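## Task

Put the cartridge into the sealant gun so that its front end sits all the way forward in the cup of the front ring and its nozzle pokes out through that ring. The plunger rod starts out already pulled back. At the end the plunger's disc must touch the cartridge's back end, the trigger is functional, and the loaded gun must rest on the table without leaning on any other object. Then state that you are done.

## Robot and tools

Robot: two arms, left_arm and right_arm, each with a two-finger gripper and a wrist camera. Calibrated bases in the scene frame: left_arm at (-0.002, +0.254, +0.034) m, right_arm at (+0.029, -0.376, +0.035) m, both turned only slightly about z. Joints from base outward: waist, shoulder, elbow (straight at 2.901 rad), wrist pitch, wrist yaw, wrist roll, then the gripper. Drives are cheap, with gear play; wrists are weak. Expect grippers to end short, low or tilted, worse at long reach, and small steps may go nowhere or sideways. After each motion, read where the gripper actually is and correct tilt.

Frame: scene frame, origin at table-top height midway between the nominal bases; +x points out over the table, +y toward left_arm, +z up. Image left/right does not match arm names. Gripper fingers point along the gripper's +z and open along its y. end_effector_position is the spot between the pads, about 1 cm behind the tips. Printed poses can be off by a few cm.

Pose numbers (all tools): each row has 14 numbers in [-1, 1]: dx, dy, dz, rx, ry, rz, opening for left_arm, then the same seven for right_arm. dx..rz are an offset, not a pose: a displacement along scene axes from that arm's Hand target as it stands when the call begins, with rotation about the Hand target position. 1.0 equals 0.6 m or 180 degrees; rx, ry, rz form one rotation vector. Every row in a call counts from that same start, never from the previous row, and a repeated offset moves the arm again. To leave an arm alone send six zeros. Opening is absolute: +1 fully open (0.094 m), -1 closed; always resend the opening you want, since 0 is a real command (half open). Commanded orientation is clipped to 40 degrees from the measured one each step.

execute_actions(actions, cameras): actions is a list of actions; each action is up to 15 rows, one per 1/30 s step, the last row held to step 15. Returns robot state; images only if actions is empty or cameras names them. An empty list shows everything including the scene number and task. Re-sending zeros asks again for the stored Hand target, which can close a gap left by friction.

move(target, speed, blend, opening_speed, grip_force, blocking, cameras): straight-line paths toward one row, or a list of up to 15 rows, all counted from the starting Hand targets. speed in m/s, 0.002 to 2.9, default 0.25 (turns up to twice that in rad/s); one value or one per target. blend in m rounds corners (0 = stop at each). opening_speed, per second on the -1..+1 scale, at least 0.2; use it for gentle closing. grip_force is newtons per pad, 10 to 50, one value or one per arm; it persists, and low values close slowly. blocking=false returns after 0.5 s while the move continues. Paths do not avoid obstacles or the other arm; faster means more overshoot and harder contact, and a target past a contact presses harder. Avoid paths passing near an arm's own base (elbow may whip round). Moves last at most 10 s. The "move:" line reports the ending (done, off_target, moving, held, fault) and limits (paced = pose clipped, held = steps withheld). done means at rest within 10 mm and 2 degrees, not that anything is touched.

wait(seconds, cameras): 0 to 3600 s, sends nothing new; returns early if a running move ends. stop(cameras): brakes a running move; braking needs room. zoom_image(camera, region): camera one of cam_high, cam_low, cam_left_wrist, cam_right_wrist (all 896x504); region [x0, y0, x1, y1] in pixels, at most 504 square, from the latest images only. finished_scene(scene): scene number 1 or 2; irreversible, call only when the gun is loaded and stable on its own.

Result lines: end_effector_position (m) and end_effector_quat_wxyz; Hand target (the base for your next offsets); Tool commands; grip_measured (opening on the command scale; reads up to 2.5 mm wide when empty and a few mm narrow under full squeeze on hard parts); Joint positions (last value is measured opening in m); Joint velocities (may say within noise or be omitted); Joint torques (offsets, noise; first three wrap at ±28 N m); Motor temperatures; MOTOR HOT at 75 °C, OVER-TEMPERATURE FAULT at 90 °C folds that arm for good, at 100 °C it drops. Reduce heat by not holding loads stretched out or pushing against unreachable poses.

Grip: squeeze rises about 1 N per 0.001 below first touch, jumping to the full limit near 20 N; pads give about 50 to 64 N. To release, command well above grip_measured.

Avoid: dropping parts or releasing them while moving, knocking anything off the table, slamming fixed or heavy objects, arm-to-arm contact (including closing one gripper on the other's fingers), strain on wrist camera cables, and arm fault stops. Loose objects may occasionally get nudged by outside pushes; check images before committing. An arm blocked by contact keeps pushing until commanded back past its gripper.

Each tool is called after "Request:" as name(argument=value, ...), one argument or row to a line, values as JSON.

## Session

Request:
execute_actions(
  actions=[],
)

Scene clock: 0.00 s.
left_arm: end_effector_position=(+0.3884, +0.2649, +0.0964) grip_measured=+1.000 end_effector_quat_wxyz=(+0.522, -0.018, +0.851, -0.052) | right_arm: end_effector_position=(+0.4140, -0.3822, +0.1047) grip_measured=+1.000 end_effector_quat_wxyz=(+0.547, +0.009, +0.837, -0.025)
Joint positions: left_arm=[0.079 1.576 0.398 0.705 0.159 -0.041 0.094] | right_arm=[-0.034 1.556 0.343 0.801 0.064 -0.008 0.094]
Joint velocities: within noise
Joint torques (N m): no reading
Motor temperatures (°C): left_arm=[27 34 33 33 28 29 29] | right_arm=[27 36 40 32 30 29 29]
Heat: left arm: 34 °C; right arm: 40 °C.
Hand target: left_arm +0.3948, +0.2648, +0.1090; +0.539, -0.014, +0.841, -0.049 | right_arm +0.4193, -0.3829, +0.1163; +0.562, +0.011, +0.827, -0.023
Tool commands: left_gripper/opening=+1.0 right_gripper/opening=+1.0

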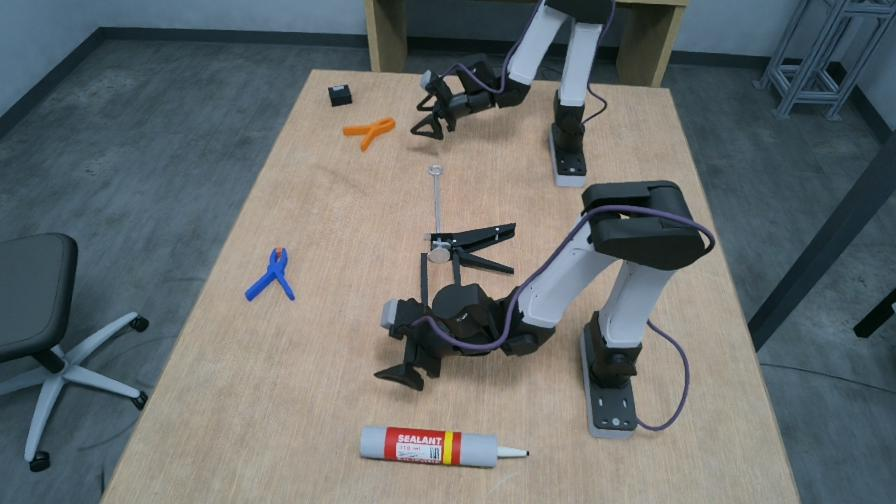

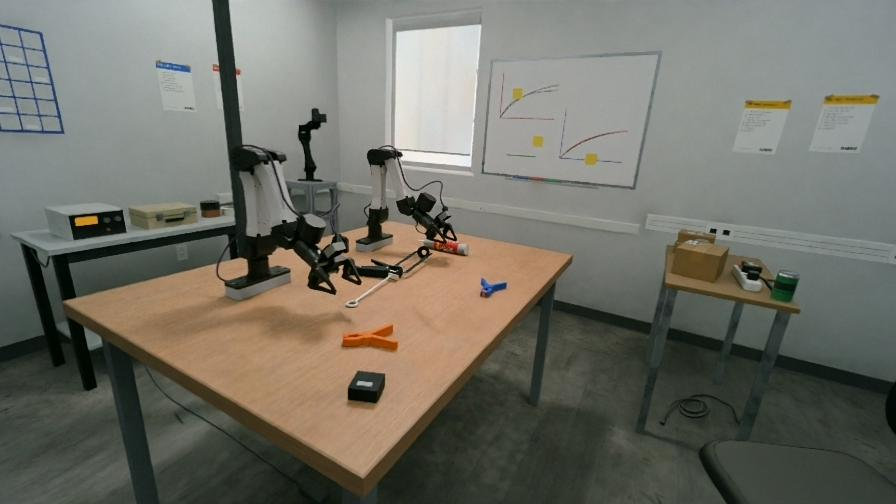

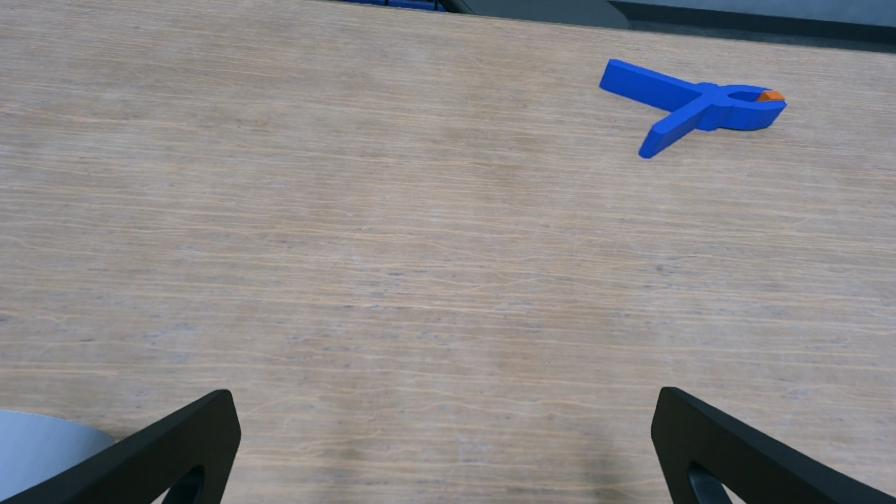

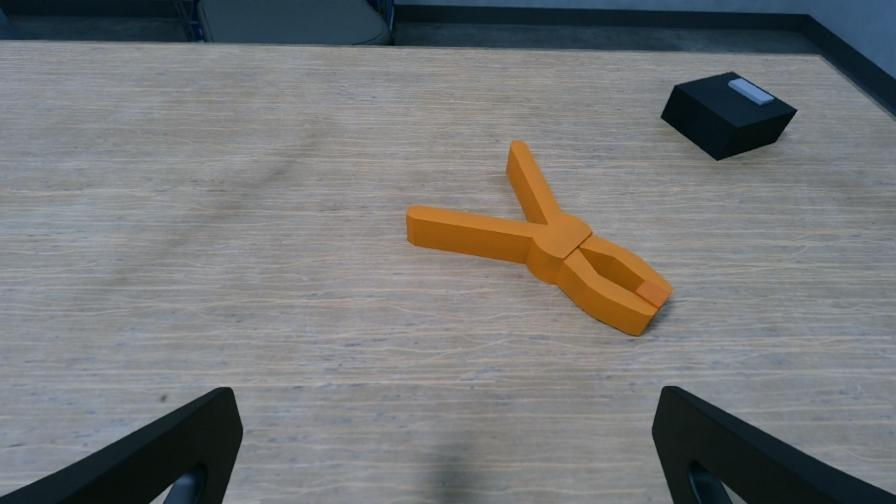

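Request:
move(
  target=[-0.1,0,0.35,0,0,0,1,0,0,0.2,0,0,0,1],
  cameras=["all"],
  speed=0.5,
)

Request:
zoom_image(
  camera="cam_high",
  region=[340, 150, 620, 480],
)

Request:
zoom_image(
  camera="cam_low",
  region=[320, 210, 520, 320],
)

Scene clock: 10.10 s.
left_arm: end_effector_position=(+0.3341, +0.2661, +0.3003) grip_measured=+1.000 end_effector_quat_wxyz=(+0.528, -0.023, +0.848, -0.049) | right_arm: end_effector_position=(+0.4130, -0.3822, +0.2147) grip_measured=+1.000 end_effector_quat_wxyz=(+0.544, +0.009, +0.839, -0.025)
Joint positions: left_arm=[0.105 0.953 0.898 -0.406 0.171 -0.036 0.094] | right_arm=[-0.034 1.171 0.625 0.126 0.064 -0.008 0.094]
Joint torques (N m): left_arm=[0.53 -1.48 10.48 1.97 0.15 0.16] | right_arm=[-0.17 -3.4 11.21 1.84 -0.09 -0.01]
Heat: left arm: 37 °C; right arm: 41 °C.
Hand target: left_arm +0.3348, +0.2648, +0.3190; +0.539, -0.014, +0.841, -0.049 | right_arm +0.4193, -0.3829, +0.2363; +0.562, +0.011, +0.827, -0.023
Off the commanded pose: left_arm 0.019 m, 2 deg | right_arm 0.022 m, 3 deg.
move: off_target (left_arm, right_arm)

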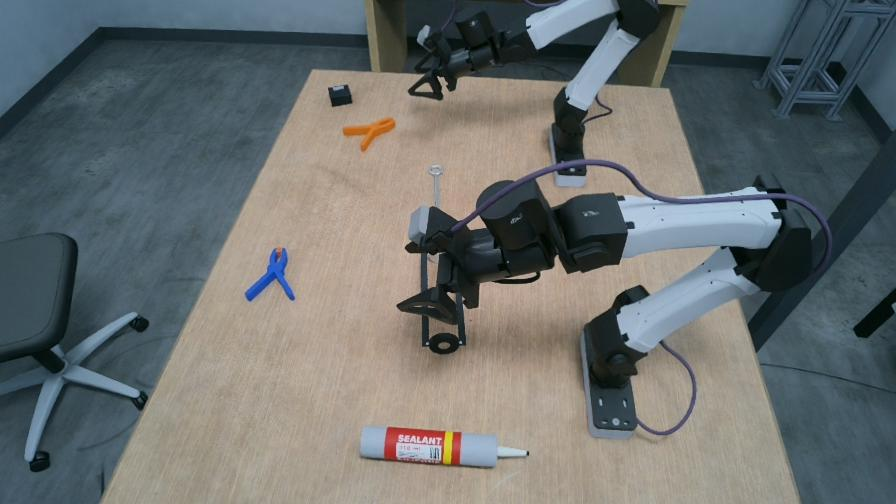

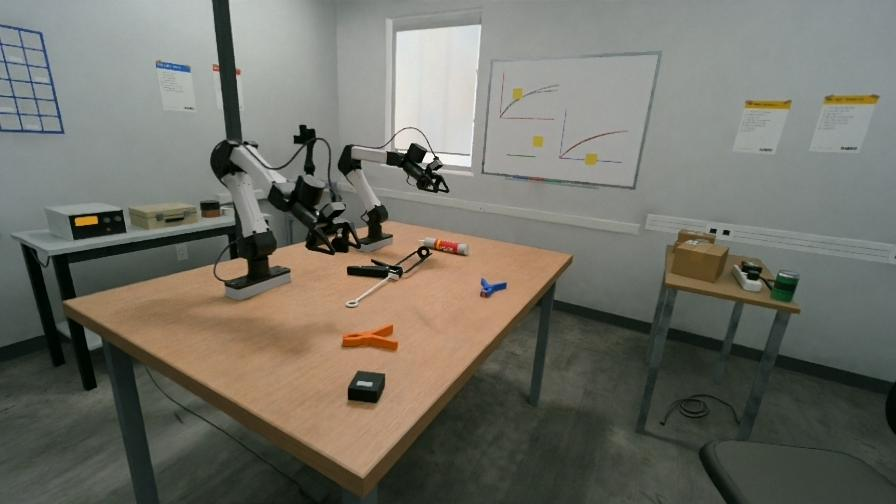

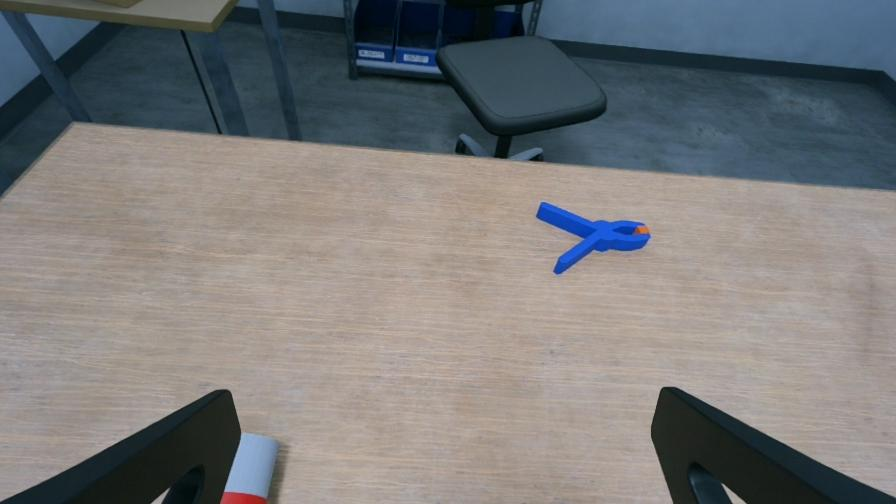

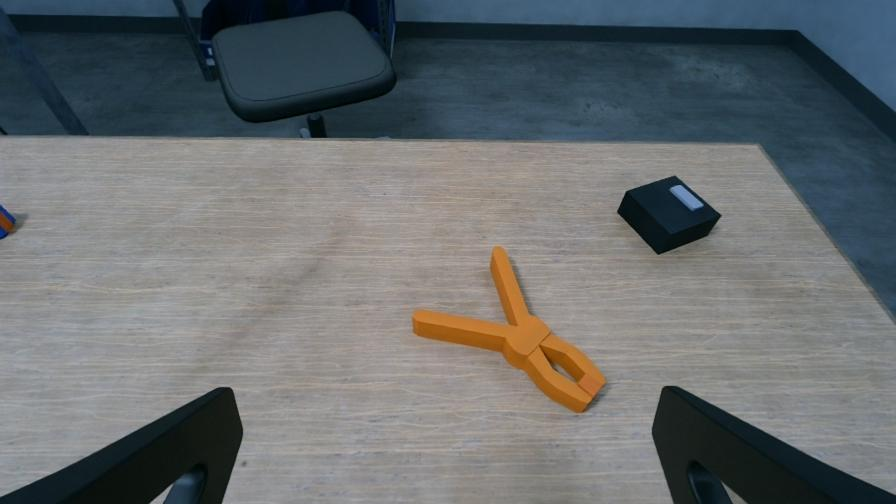

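Scaled by 1.527 from the camera's image (finer frame: 1280x720).

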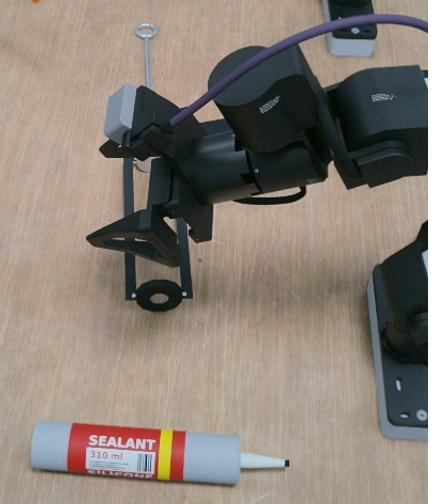

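Scaled by 2.520 from the camera's image (finer frame: 1280x720).

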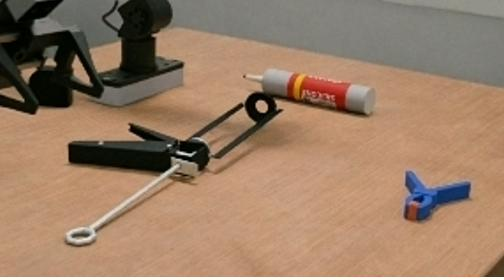

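Request:
move(
  target=[-0.1,-0.2,0.1,0,0.355,0,1,-0.25,-0.1,0.0,0,0,0,1],
  cameras=["all"],
  speed=0.5,
)

Request:
zoom_image(
  camera="cam_high",
  region=[340, 150, 620, 480],
)

Scene clock: 27.03 s.
left_arm: end_effector_position=(+0.2838, +0.1409, +0.3641) grip_measured=+1.000 end_effector_quat_wxyz=(+0.224, -0.037, +0.967, -0.118) | right_arm: end_effector_position=(+0.2696, -0.4476, +0.2354) grip_measured=+1.000 end_effector_quat_wxyz=(+0.561, +0.024, +0.827, -0.031)
Joint positions: left_arm=[-0.369 1.493 1.99 -1.559 0.049 -0.438 0.094] | right_arm=[-0.679 0.482 0.481 -0.432 -0.505 -0.247 0.094]
Joint torques (N m): left_arm=[0.32 -5.35 7.19 1.16 0.14 0] | right_arm=[-0.55 0.77 7.23 1.69 -0.47 -0.12]
Motor temperatures (°C): left_arm=[27 34 40 37 28 29 29] | right_arm=[27 37 44 37 30 29 29]
Heat: left arm: 40 °C; right arm: 44 °C.
Hand target: left_arm +0.2748, +0.1448, +0.3790; +0.012, -0.038, +0.999, -0.034 | right_arm +0.2693, -0.4429, +0.2363; +0.562, +0.011, +0.827, -0.023
Off the commanded pose: left_arm 0.018 m, 26 deg | right_arm 0.005 m, 2 deg.
joint sent to its limit (left arm) — joint 4 (wrist pitch), lower limit. The joint targets are off in position and orientation.
move: off_target (left_arm)

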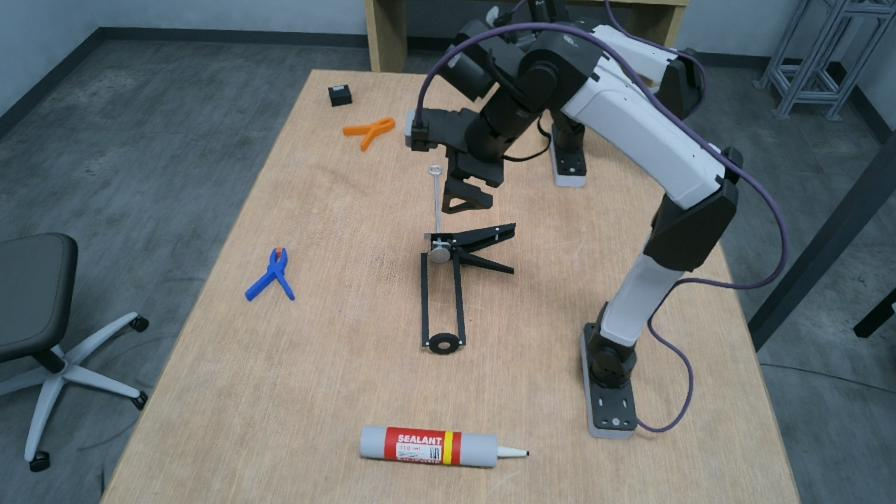

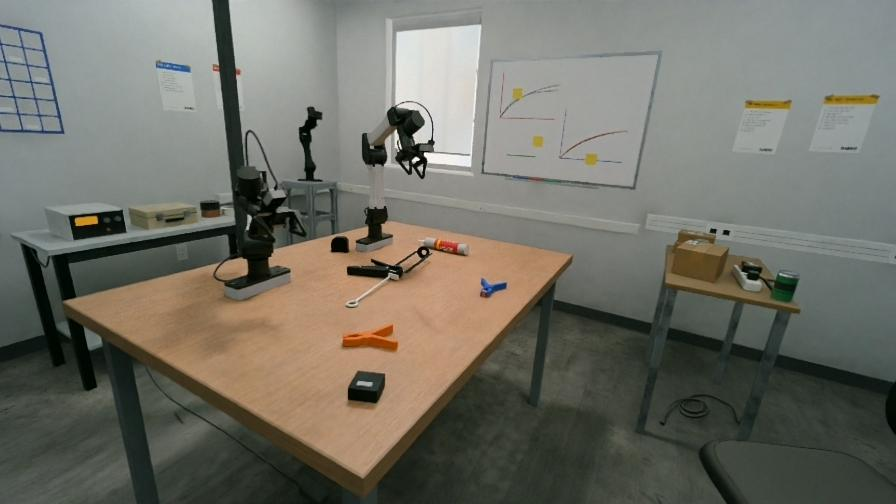

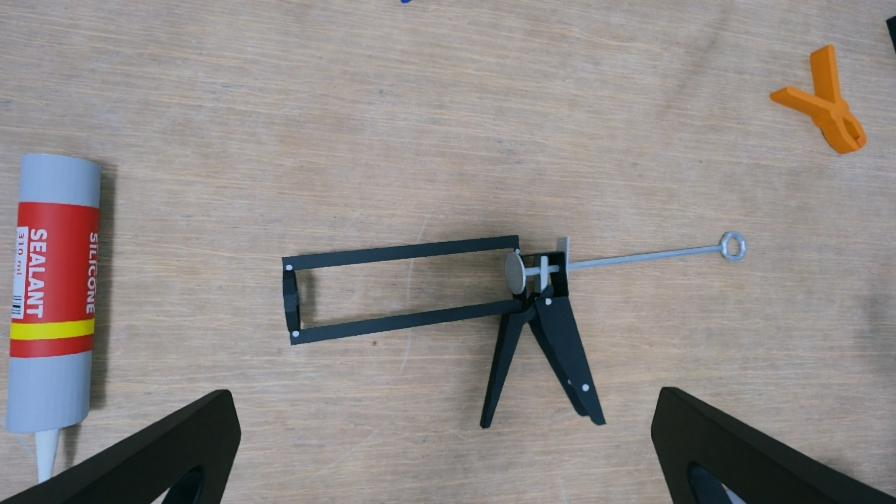

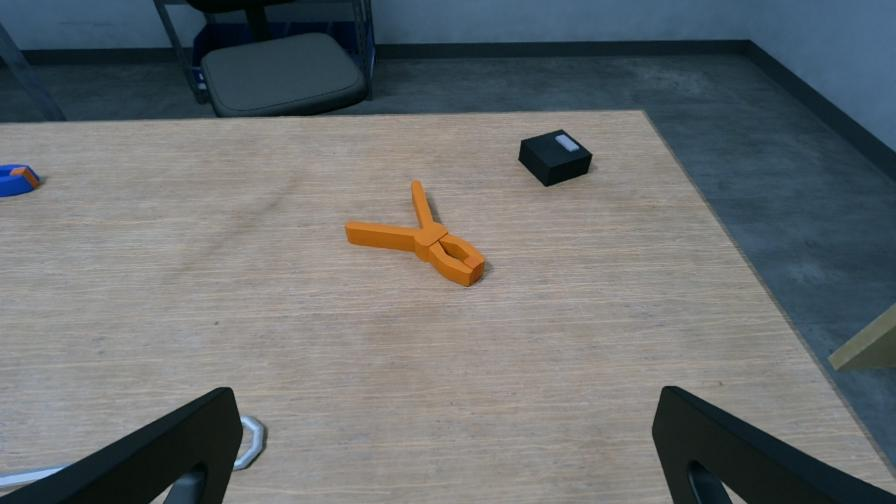

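Scaled by 1.527 from the camera's image (finer frame: 1280x720).

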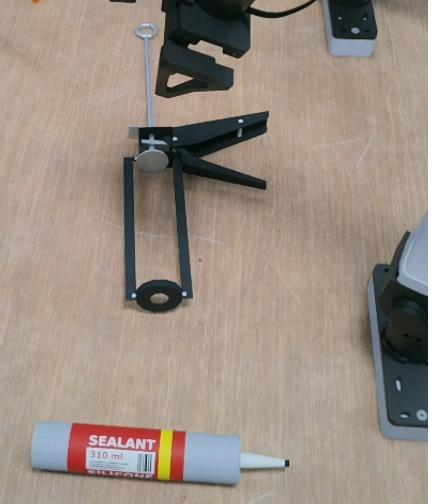

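Request:
move(
  target=[-0.05,-0.03,-0.2,0,-0.14,0,1,0,0,0.0,0,0,0,1],
  cameras=["cam_left_wrist"],
  speed=0.5,
)

Request:
move(
  target=[0.05,0.33,0.03,0,0,0,1,0,0,0.0,0,0,0,1],
  cameras=["cam_left_wrist","cam_high"],
  speed=0.5,
)

Request:
zoom_image(
  camera="cam_high",
  region=[400, 150, 540, 370],
)

Scene clock: 104.03 s.
left_arm: end_effector_position=(+0.2393, +0.1291, +0.2535) grip_measured=+1.000 end_effector_quat_wxyz=(+0.204, -0.024, +0.978, -0.033) | right_arm: end_effector_position=(+0.2696, -0.4476, +0.2354) grip_measured=+1.000 end_effector_quat_wxyz=(+0.561, +0.024, +0.827, -0.031)
Joint positions: left_arm=[-0.612 1.264 1.355 -1.283 -0.178 -0.605 0.094] | right_arm=[-0.679 0.482 0.481 -0.432 -0.505 -0.247 0.094]
Joint torques (N m): left_arm=[-0.54 -4.25 4.53 1.68 -0.25 -0.03] | right_arm=[-0.7 0.69 7.36 1.69 -0.47 -0.15]
Heat: left arm: 43 °C; right arm: 45 °C.
Hand target: left_arm +0.2448, +0.1268, +0.2590; +0.229, -0.030, +0.972, -0.041 | right_arm +0.2693, -0.4429, +0.2363; +0.562, +0.011, +0.827, -0.023
Off the commanded pose: left_arm 0.008 m, 3 deg | right_arm 0.005 m, 2 deg.
move: off_target (left_arm)

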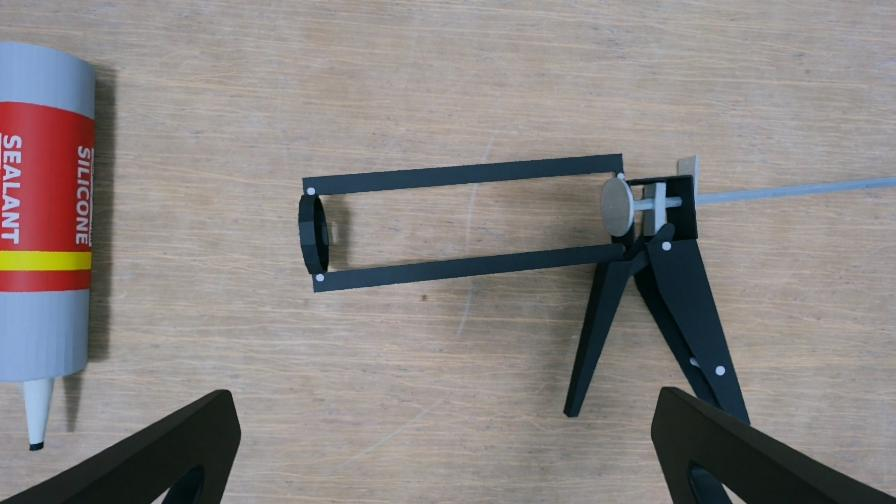

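Scene clock: 105.77 s.
left_arm: end_effector_position=(+0.2738, +0.3264, +0.2662) grip_measured=+1.000 end_effector_quat_wxyz=(+0.222, -0.036, +0.974, -0.037) | right_arm: end_effector_position=(+0.2696, -0.4476, +0.2354) grip_measured=+1.000 end_effector_quat_wxyz=(+0.561, +0.024, +0.827, -0.031)
Joint positions: left_arm=[0.37 1.307 1.424 -1.288 0.219 0.272 0.094] | right_arm=[-0.679 0.482 0.481 -0.432 -0.505 -0.247 0.094]
Joint torques (N m): left_arm=[0.59 -2.69 8.61 0.96 0.3 0.18] | right_arm=[-0.61 0.8 7.32 1.71 -0.46 -0.13]
Heat: left arm: 43 °C; right arm: 45 °C.
Hand target: left_arm +0.2748, +0.3248, +0.2770; +0.229, -0.030, +0.972, -0.041 | right_arm +0.2693, -0.4429, +0.2363; +0.562, +0.011, +0.827, -0.023
Off the commanded pose: left_arm 0.011 m, 1 deg | right_arm 0.005 m, 2 deg.
move: off_target (left_arm)
Images, in order (width x height): cam_high 896x504, cam_left_wrist 896x504.

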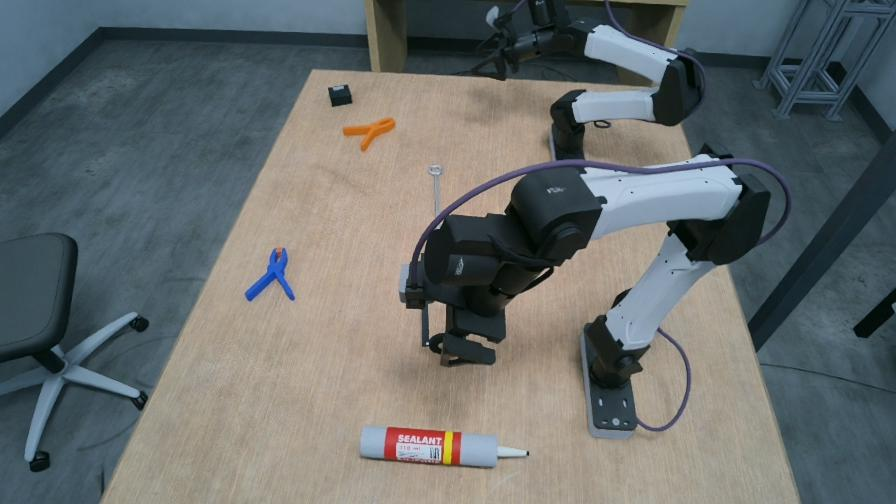

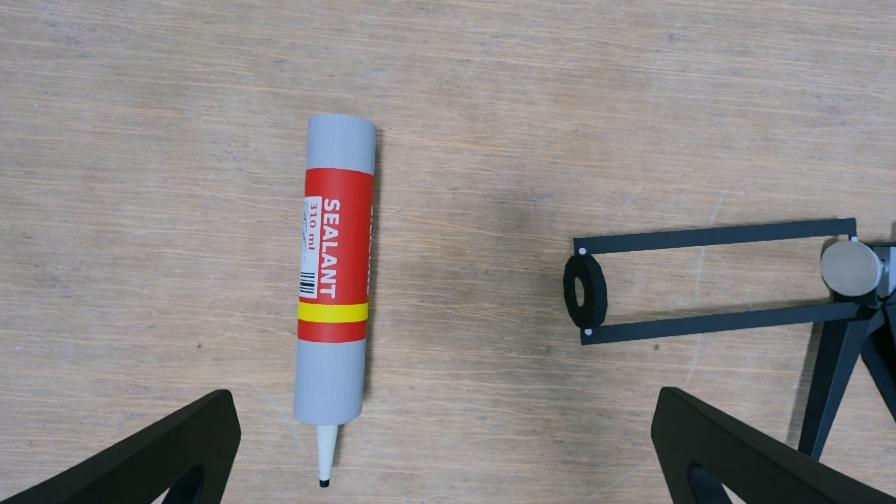

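Scaled by 2.291 from the camera's image (finer frame: 1280x720).

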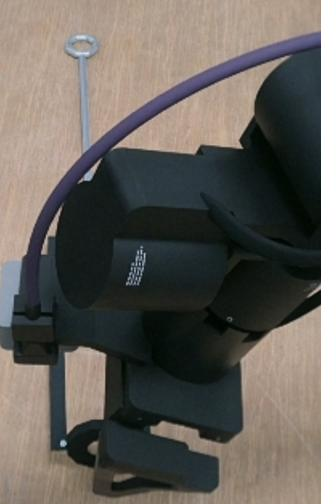

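Request:
move(
  target=[0.02,0.105,-0.23,0.028,0.147,-0.017,1,0,0,0.0,0,0,0,1],
  cameras=["cam_left_wrist","cam_high"],
  speed=0.4,
)

Scene clock: 129.73 s.
left_arm: end_effector_position=(+0.2798, +0.3831, +0.1367) grip_measured=+1.000 end_effector_quat_wxyz=(-0.014, -0.008, +1.000, -0.008) | right_arm: end_effector_position=(+0.2696, -0.4476, +0.2354) grip_measured=+1.000 end_effector_quat_wxyz=(+0.561, +0.024, +0.827, -0.031)
Joint positions: left_arm=[0.412 1.749 1.418 -1.272 0.003 0.417 0.094] | right_arm=[-0.679 0.482 0.481 -0.432 -0.505 -0.247 0.094]
Joint torques (N m): left_arm=[0.47 -6.22 5.59 0.59 -0.05 0.16] | right_arm=[-0.73 0.83 7.17 1.68 -0.43 -0.11]
Motor temperatures (°C): left_arm=[27 36 46 35 28 29 29] | right_arm=[27 35 45 38 30 29 29]
Heat: left arm: 46 °C; right arm: 45 °C.
Hand target: left_arm +0.2868, +0.3878, +0.1390; +0.001, -0.003, +1.000, +0.003 | right_arm +0.2693, -0.4429, +0.2363; +0.562, +0.011, +0.827, -0.023
Off the commanded pose: left_arm 0.009 m, 2 deg | right_arm 0.005 m, 2 deg.
move: done
Images, in order (width x height): cam_high 896x504, cam_left_wrist 896x504.

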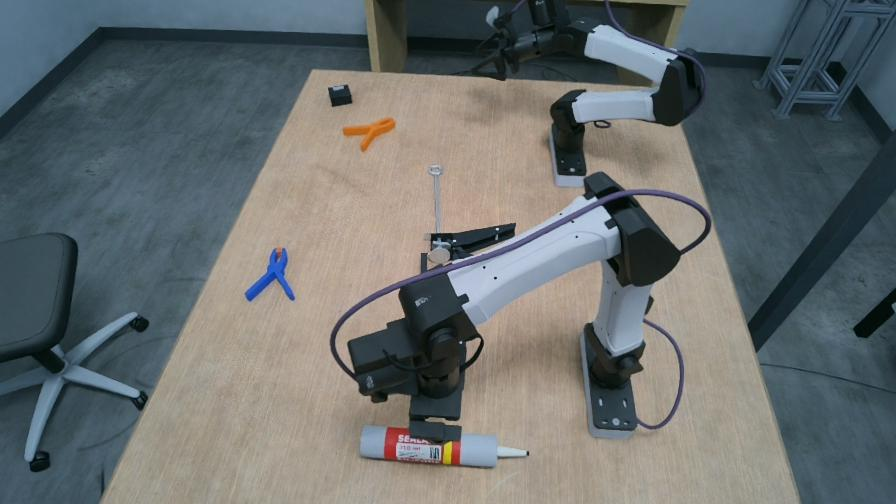

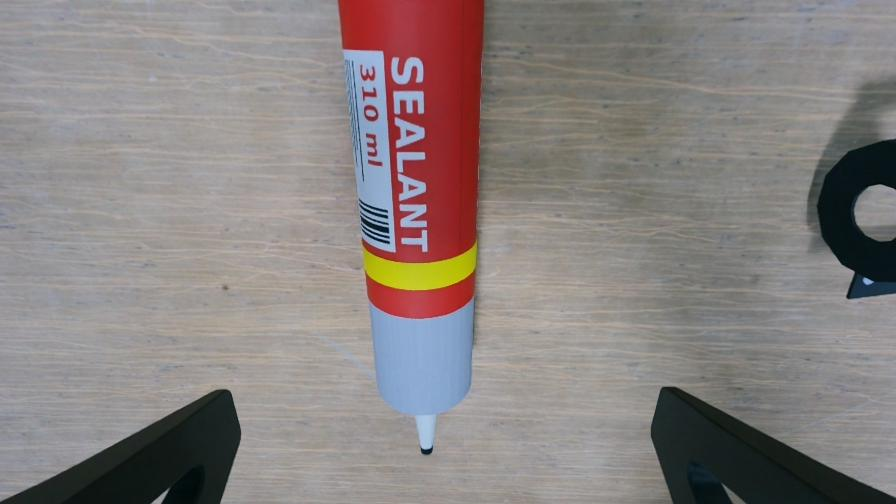

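Request:
move(
  target=[0.005,0.015,-0.17,0,0,0,1,0,0,0.0,0,0,0,1],
  cameras=["cam_left_wrist"],
  speed=0.2,
)

Scene clock: 137.07 s.
left_arm: end_effector_position=(+0.2845, +0.3931, +0.0392) grip_measured=+1.000 end_effector_quat_wxyz=(-0.009, -0.009, +1.000, -0.005) | right_arm: end_effector_position=(+0.2696, -0.4476, +0.2354) grip_measured=+1.000 end_effector_quat_wxyz=(+0.561, +0.024, +0.827, -0.031)
Joint positions: left_arm=[0.433 1.87 1.167 -0.887 0.001 0.437 0.094] | right_arm=[-0.679 0.482 0.481 -0.432 -0.505 -0.247 0.094]
Joint torques (N m): left_arm=[0.51 -6.06 4.4 0.67 -0.03 0.17] | right_arm=[-0.7 0.83 7.27 1.7 -0.46 -0.14]
Heat: left arm: 45 °C; right arm: 45 °C.
Hand target: left_arm +0.2898, +0.3968, +0.0370; +0.001, -0.003, +1.000, +0.003 | right_arm +0.2693, -0.4429, +0.2363; +0.562, +0.011, +0.827, -0.023
Off the commanded pose: left_arm 0.007 m, 2 deg | right_arm 0.005 m, 2 deg.
move: done

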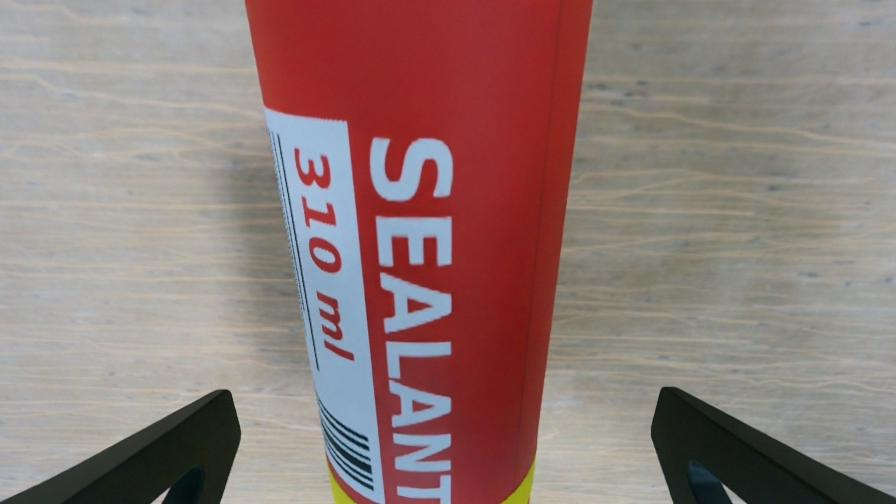

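Request:
move(
  target=[0,0,0,0,0,0,-0.1,0,0,0.0,0,0,0,1],
  opening_speed=1.0,
)

Request:
move(
  target=[-0.03,-0.05,0.25,0,0,0,-0.1,0,0,0.0,0,0,0,1],
  speed=0.3,
  cameras=["cam_left_wrist","cam_high"],
)

Scene clock: 144.03 s.
left_arm: end_effector_position=(+0.2847, +0.3944, +0.0392) grip_measured=-0.055 end_effector_quat_wxyz=(-0.009, -0.008, +1.000, -0.001) | right_arm: end_effector_position=(+0.2696, -0.4476, +0.2354) grip_measured=+1.000 end_effector_quat_wxyz=(+0.561, +0.024, +0.827, -0.031)
Joint positions: left_arm=[0.433 1.87 1.167 -0.884 -0.005 0.438 0.044] | right_arm=[-0.679 0.482 0.481 -0.432 -0.505 -0.247 0.094]
Joint torques (N m): left_arm=[0.49 -6.06 4.41 0.65 0.02 0.16] | right_arm=[-0.61 0.79 7.25 1.69 -0.43 -0.13]
Heat: left arm: 44 °C; right arm: 45 °C.
Hand target: left_arm +0.2898, +0.3968, +0.0370; +0.001, -0.003, +1.000, +0.003 | right_arm +0.2693, -0.4429, +0.2363; +0.562, +0.011, +0.827, -0.023
Off the commanded pose: left_arm 0.006 m, 1 deg | right_arm 0.005 m, 2 deg.
move: done

Scene clock: 146.00 s.
left_arm: end_effector_position=(+0.2661, +0.3656, +0.1683) grip_measured=-0.055 end_effector_quat_wxyz=(-0.023, -0.004, +1.000, -0.009) | right_arm: end_effector_position=(+0.2696, -0.4476, +0.2354) grip_measured=+1.000 end_effector_quat_wxyz=(+0.561, +0.024, +0.827, -0.031)
Joint positions: left_arm=[0.375 1.686 1.47 -1.404 0 0.387 0.044] | right_arm=[-0.679 0.482 0.481 -0.432 -0.505 -0.247 0.094]
Joint torques (N m): left_arm=[-0.25 -7.45 8.66 0.03 0.02 0] | right_arm=[-0.72 0.7 7.31 1.71 -0.45 -0.13]
Heat: left arm: 45 °C; right arm: 45 °C.
Hand target: left_arm +0.2718, +0.3668, +0.1870; +0.001, -0.003, +1.000, +0.003 | right_arm +0.2693, -0.4429, +0.2363; +0.562, +0.011, +0.827, -0.023
Off the commanded pose: left_arm 0.020 m, 3 deg | right_arm 0.005 m, 2 deg.
move: off_target (left_arm)
Images, in order (width x height): cam_high 896x504, cam_left_wrist 896x504.

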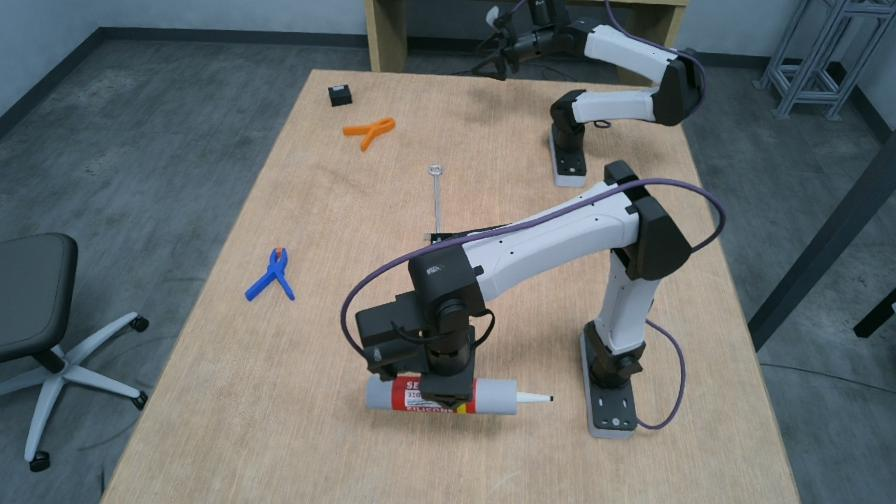

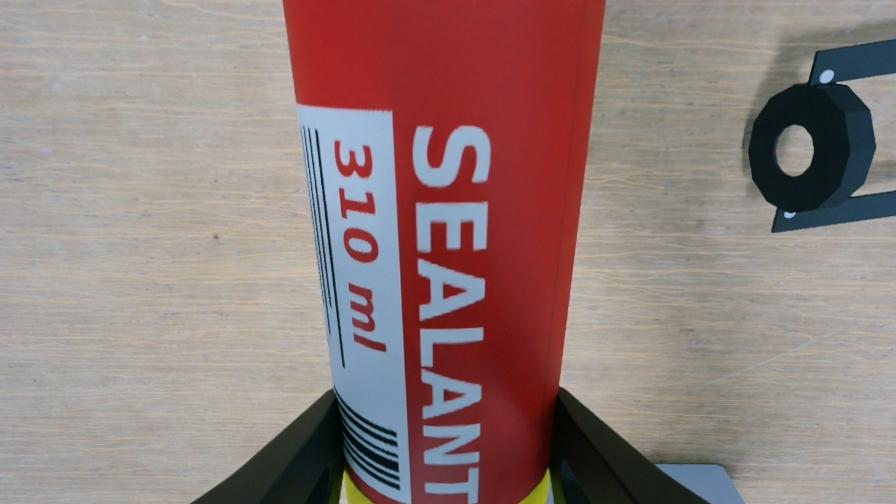

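Request:
move(
  target=[
    [0,-0.3,0.05,0,0,-0.23,-0.1,0,0,0.0,0,0,0,1],
    [0.033,-0.58,0.05,0,0,-0.461,-0.1,0,0,0.0,0,0,0,1],
  ],
  speed=0.3,
  blend=0.03,
)

Request:
move(
  target=[0,0,-0.05,-0.077,-0.0095,0,-0.1,0,0,0.0,0,0,0,1],
  speed=0.3,
  cameras=["cam_left_wrist","cam_high","cam_low"],
)

Request:
zoom_image(
  camera="cam_high",
  region=[370, 150, 570, 370],
)

Request:
zoom_image(
  camera="cam_low",
  region=[320, 190, 480, 320],
)

Scene clock: 164.73 s.
left_arm: end_effector_position=(+0.2872, +0.0233, +0.2011) grip_measured=-0.055 end_effector_quat_wxyz=(-0.002, +0.656, +0.755, +0.002) | right_arm: end_effector_position=(+0.2696, -0.4476, +0.2354) grip_measured=+1.000 end_effector_quat_wxyz=(+0.561, +0.024, +0.827, -0.031)
Joint positions: left_arm=[-0.696 1.981 1.978 -1.571 -0.005 0.756 0.044] | right_arm=[-0.679 0.482 0.481 -0.432 -0.505 -0.247 0.094]
Joint torques (N m): left_arm=[0.24 -7.8 9.25 0.15 0.06 0.17] | right_arm=[-0.68 0.75 7.36 1.74 -0.43 -0.14]
Heat: left arm: 46 °C; right arm: 45 °C.
Hand target: left_arm +0.2916, +0.0188, +0.2170; +0.003, +0.661, +0.751, +0.001 | right_arm +0.2693, -0.4429, +0.2363; +0.562, +0.011, +0.827, -0.023
Off the commanded pose: left_arm 0.017 m, 1 deg | right_arm 0.005 m, 2 deg.
joint sent to its limit (left arm) — joint 4 (wrist pitch), lower limit. The joint targets are off in position, not in orientation.
move: off_target (left_arm)

Scene clock: 167.00 s.
left_arm: end_effector_position=(+0.2868, +0.0304, +0.1632) grip_measured=-0.055 end_effector_quat_wxyz=(+0.038, +0.648, +0.757, -0.070) | right_arm: end_effector_position=(+0.2696, -0.4476, +0.2354) grip_measured=+1.000 end_effector_quat_wxyz=(+0.561, +0.024, +0.827, -0.031)
Joint positions: left_arm=[-0.608 1.869 1.664 -1.308 0.148 0.825 0.044] | right_arm=[-0.679 0.482 0.481 -0.432 -0.505 -0.247 0.094]
Joint torques (N m): left_arm=[0.03 -11.47 5.55 0.97 0.43 0.18] | right_arm=[-0.59 0.83 7.36 1.69 -0.44 -0.13]
Motor temperatures (°C): left_arm=[27 42 46 33 28 28 30] | right_arm=[27 35 45 39 30 29 29]
Heat: left arm: 46 °C; right arm: 45 °C.
Hand target: left_arm +0.2916, +0.0188, +0.1870; +0.093, +0.655, +0.745, -0.079 | right_arm +0.2693, -0.4429, +0.2363; +0.562, +0.011, +0.827, -0.023
Off the commanded pose: left_arm 0.027 m, 7 deg | right_arm 0.005 m, 2 deg.
move: off_target (left_arm)
Images, in order (width x height): cam_high 896x504, cam_low 896x504, cam_left_wrist 896x504.

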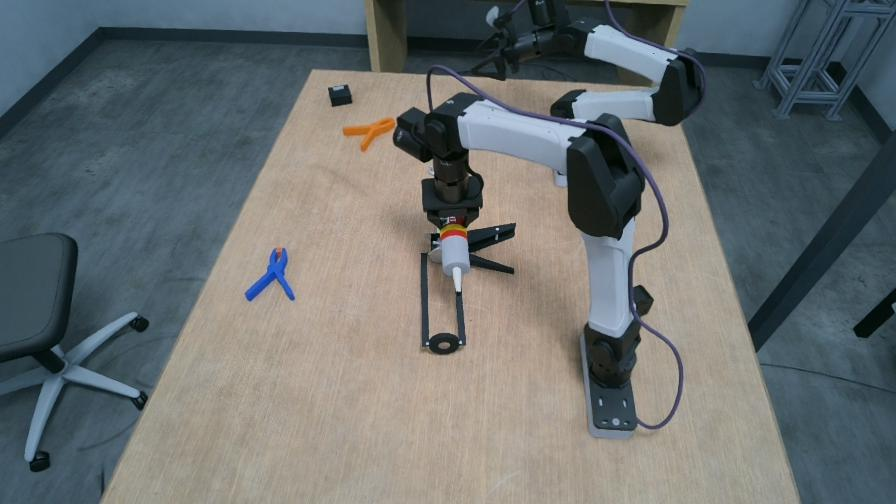

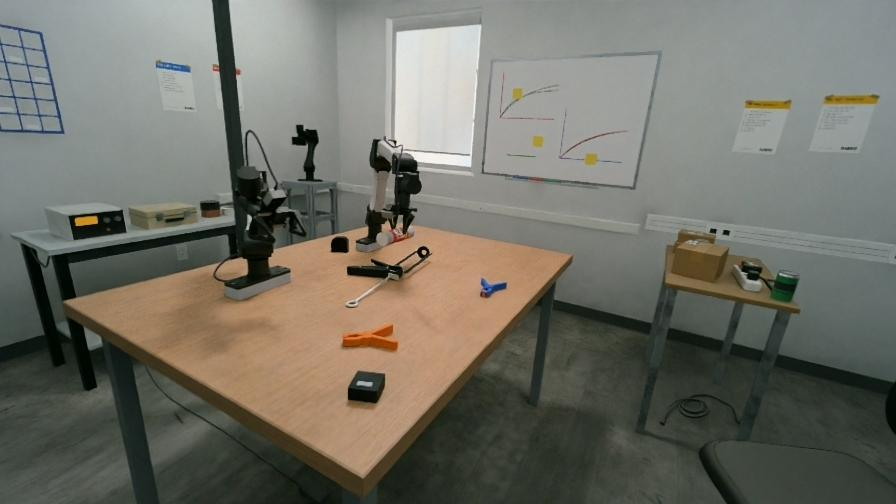

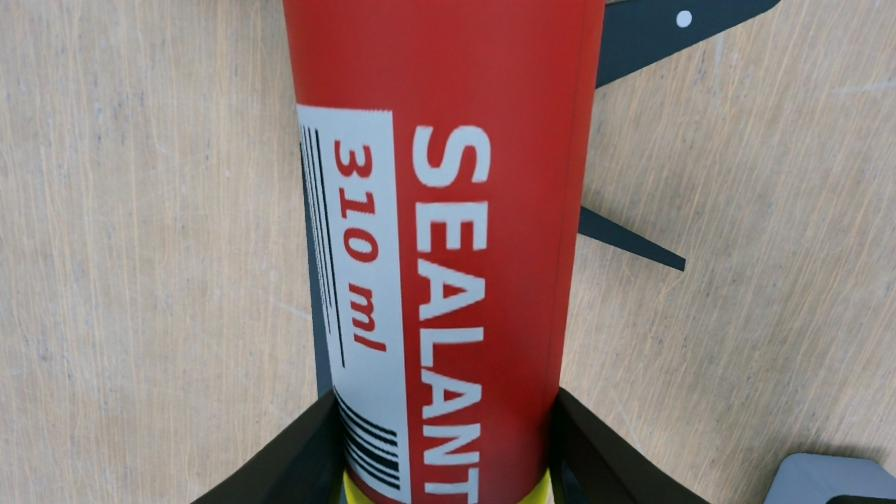

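Scaled by 2.291 from the camera's image (finer frame: 1280x720).

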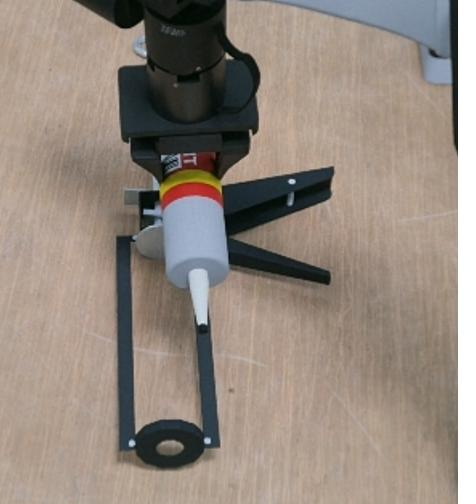

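Scaled by 3.150 from the camera's image (finer frame: 1280x720).

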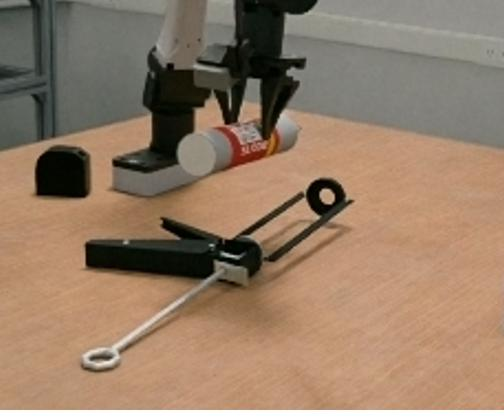

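Request:
move(
  target=[0.02,-0.042,-0.1,-0.03,-0.004,-0.011,-0.1,0,0,0.0,0,0,0,1],
  speed=0.25,
  cameras=["cam_high","cam_low"],
)

Request:
zoom_image(
  camera="cam_high",
  region=[370, 200, 520, 370],
)

Request:
zoom_image(
  camera="cam_low",
  region=[360, 190, 480, 290],
)

Scene clock: 187.30 s.
left_arm: end_effector_position=(+0.2966, +0.0107, +0.1190) grip_measured=-0.055 end_effector_quat_wxyz=(+0.089, +0.656, +0.743, -0.097) | right_arm: end_effector_position=(+0.2696, -0.4476, +0.2354) grip_measured=+1.000 end_effector_quat_wxyz=(+0.561, +0.024, +0.827, -0.031)
Joint positions: left_arm=[-0.607 1.866 1.466 -1.018 0.216 0.843 0.044] | right_arm=[-0.679 0.482 0.481 -0.432 -0.505 -0.247 0.094]
Joint torques (N m): left_arm=[-0.38 -7.71 5.6 1.37 0.55 0.16] | right_arm=[-0.61 0.84 7.25 1.72 -0.44 -0.13]
Motor temperatures (°C): left_arm=[27 49 44 34 28 28 31] | right_arm=[27 35 45 39 30 29 29]
Heat: left arm: 49 °C; right arm: 45 °C.
Hand target: left_arm +0.3036, -0.0064, +0.1270; +0.127, +0.664, +0.729, -0.112 | right_arm +0.2693, -0.4429, +0.2363; +0.562, +0.011, +0.827, -0.023
Off the commanded pose: left_arm 0.020 m, 5 deg | right_arm 0.005 m, 2 deg.
move: off_target (left_arm)

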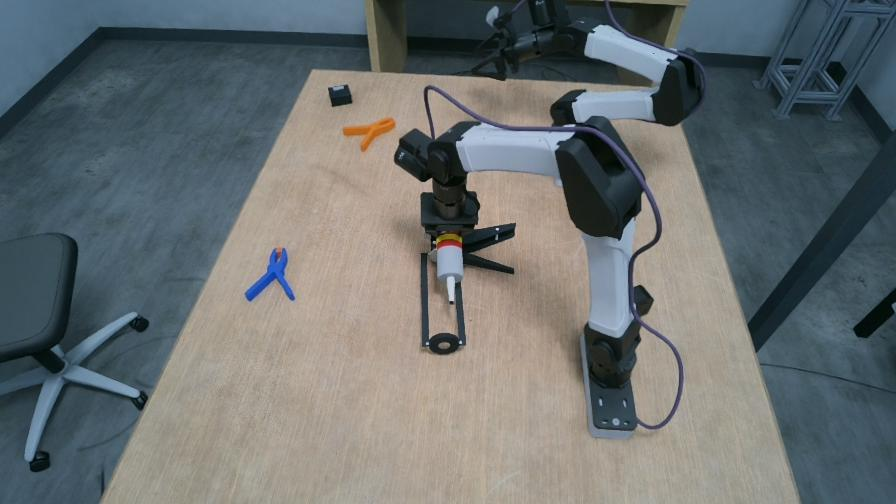

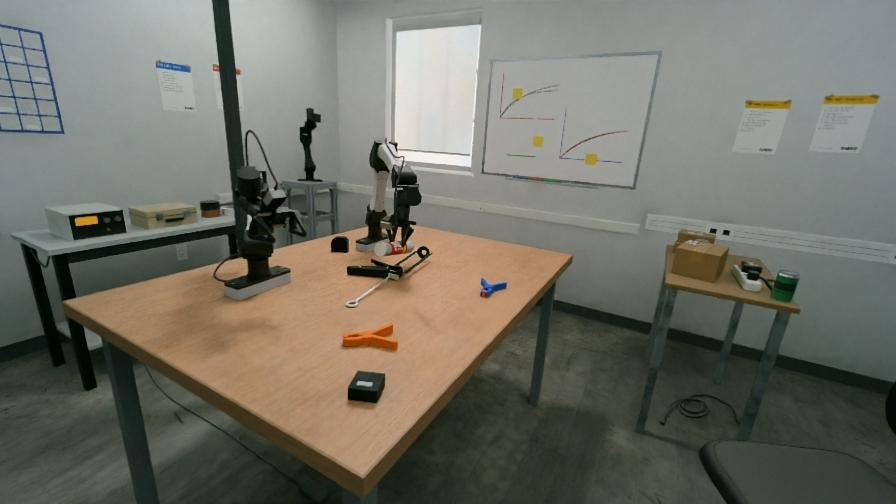

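Scaled by 2.965 from the camera's image (finer frame: 1280x720).

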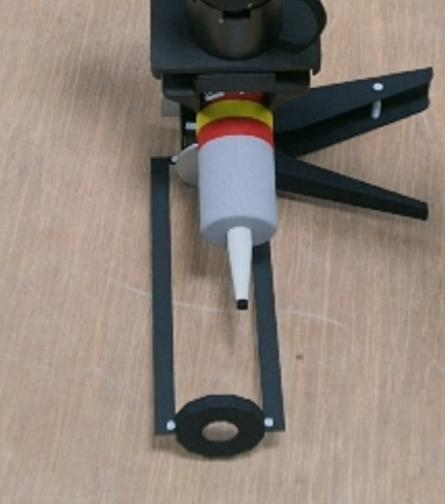

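Scaled by 4.200 from the camera's image (finer frame: 1280x720).

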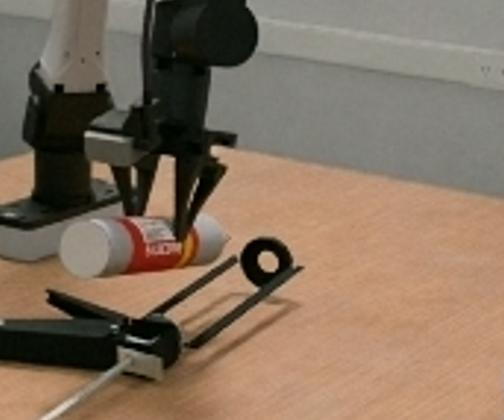

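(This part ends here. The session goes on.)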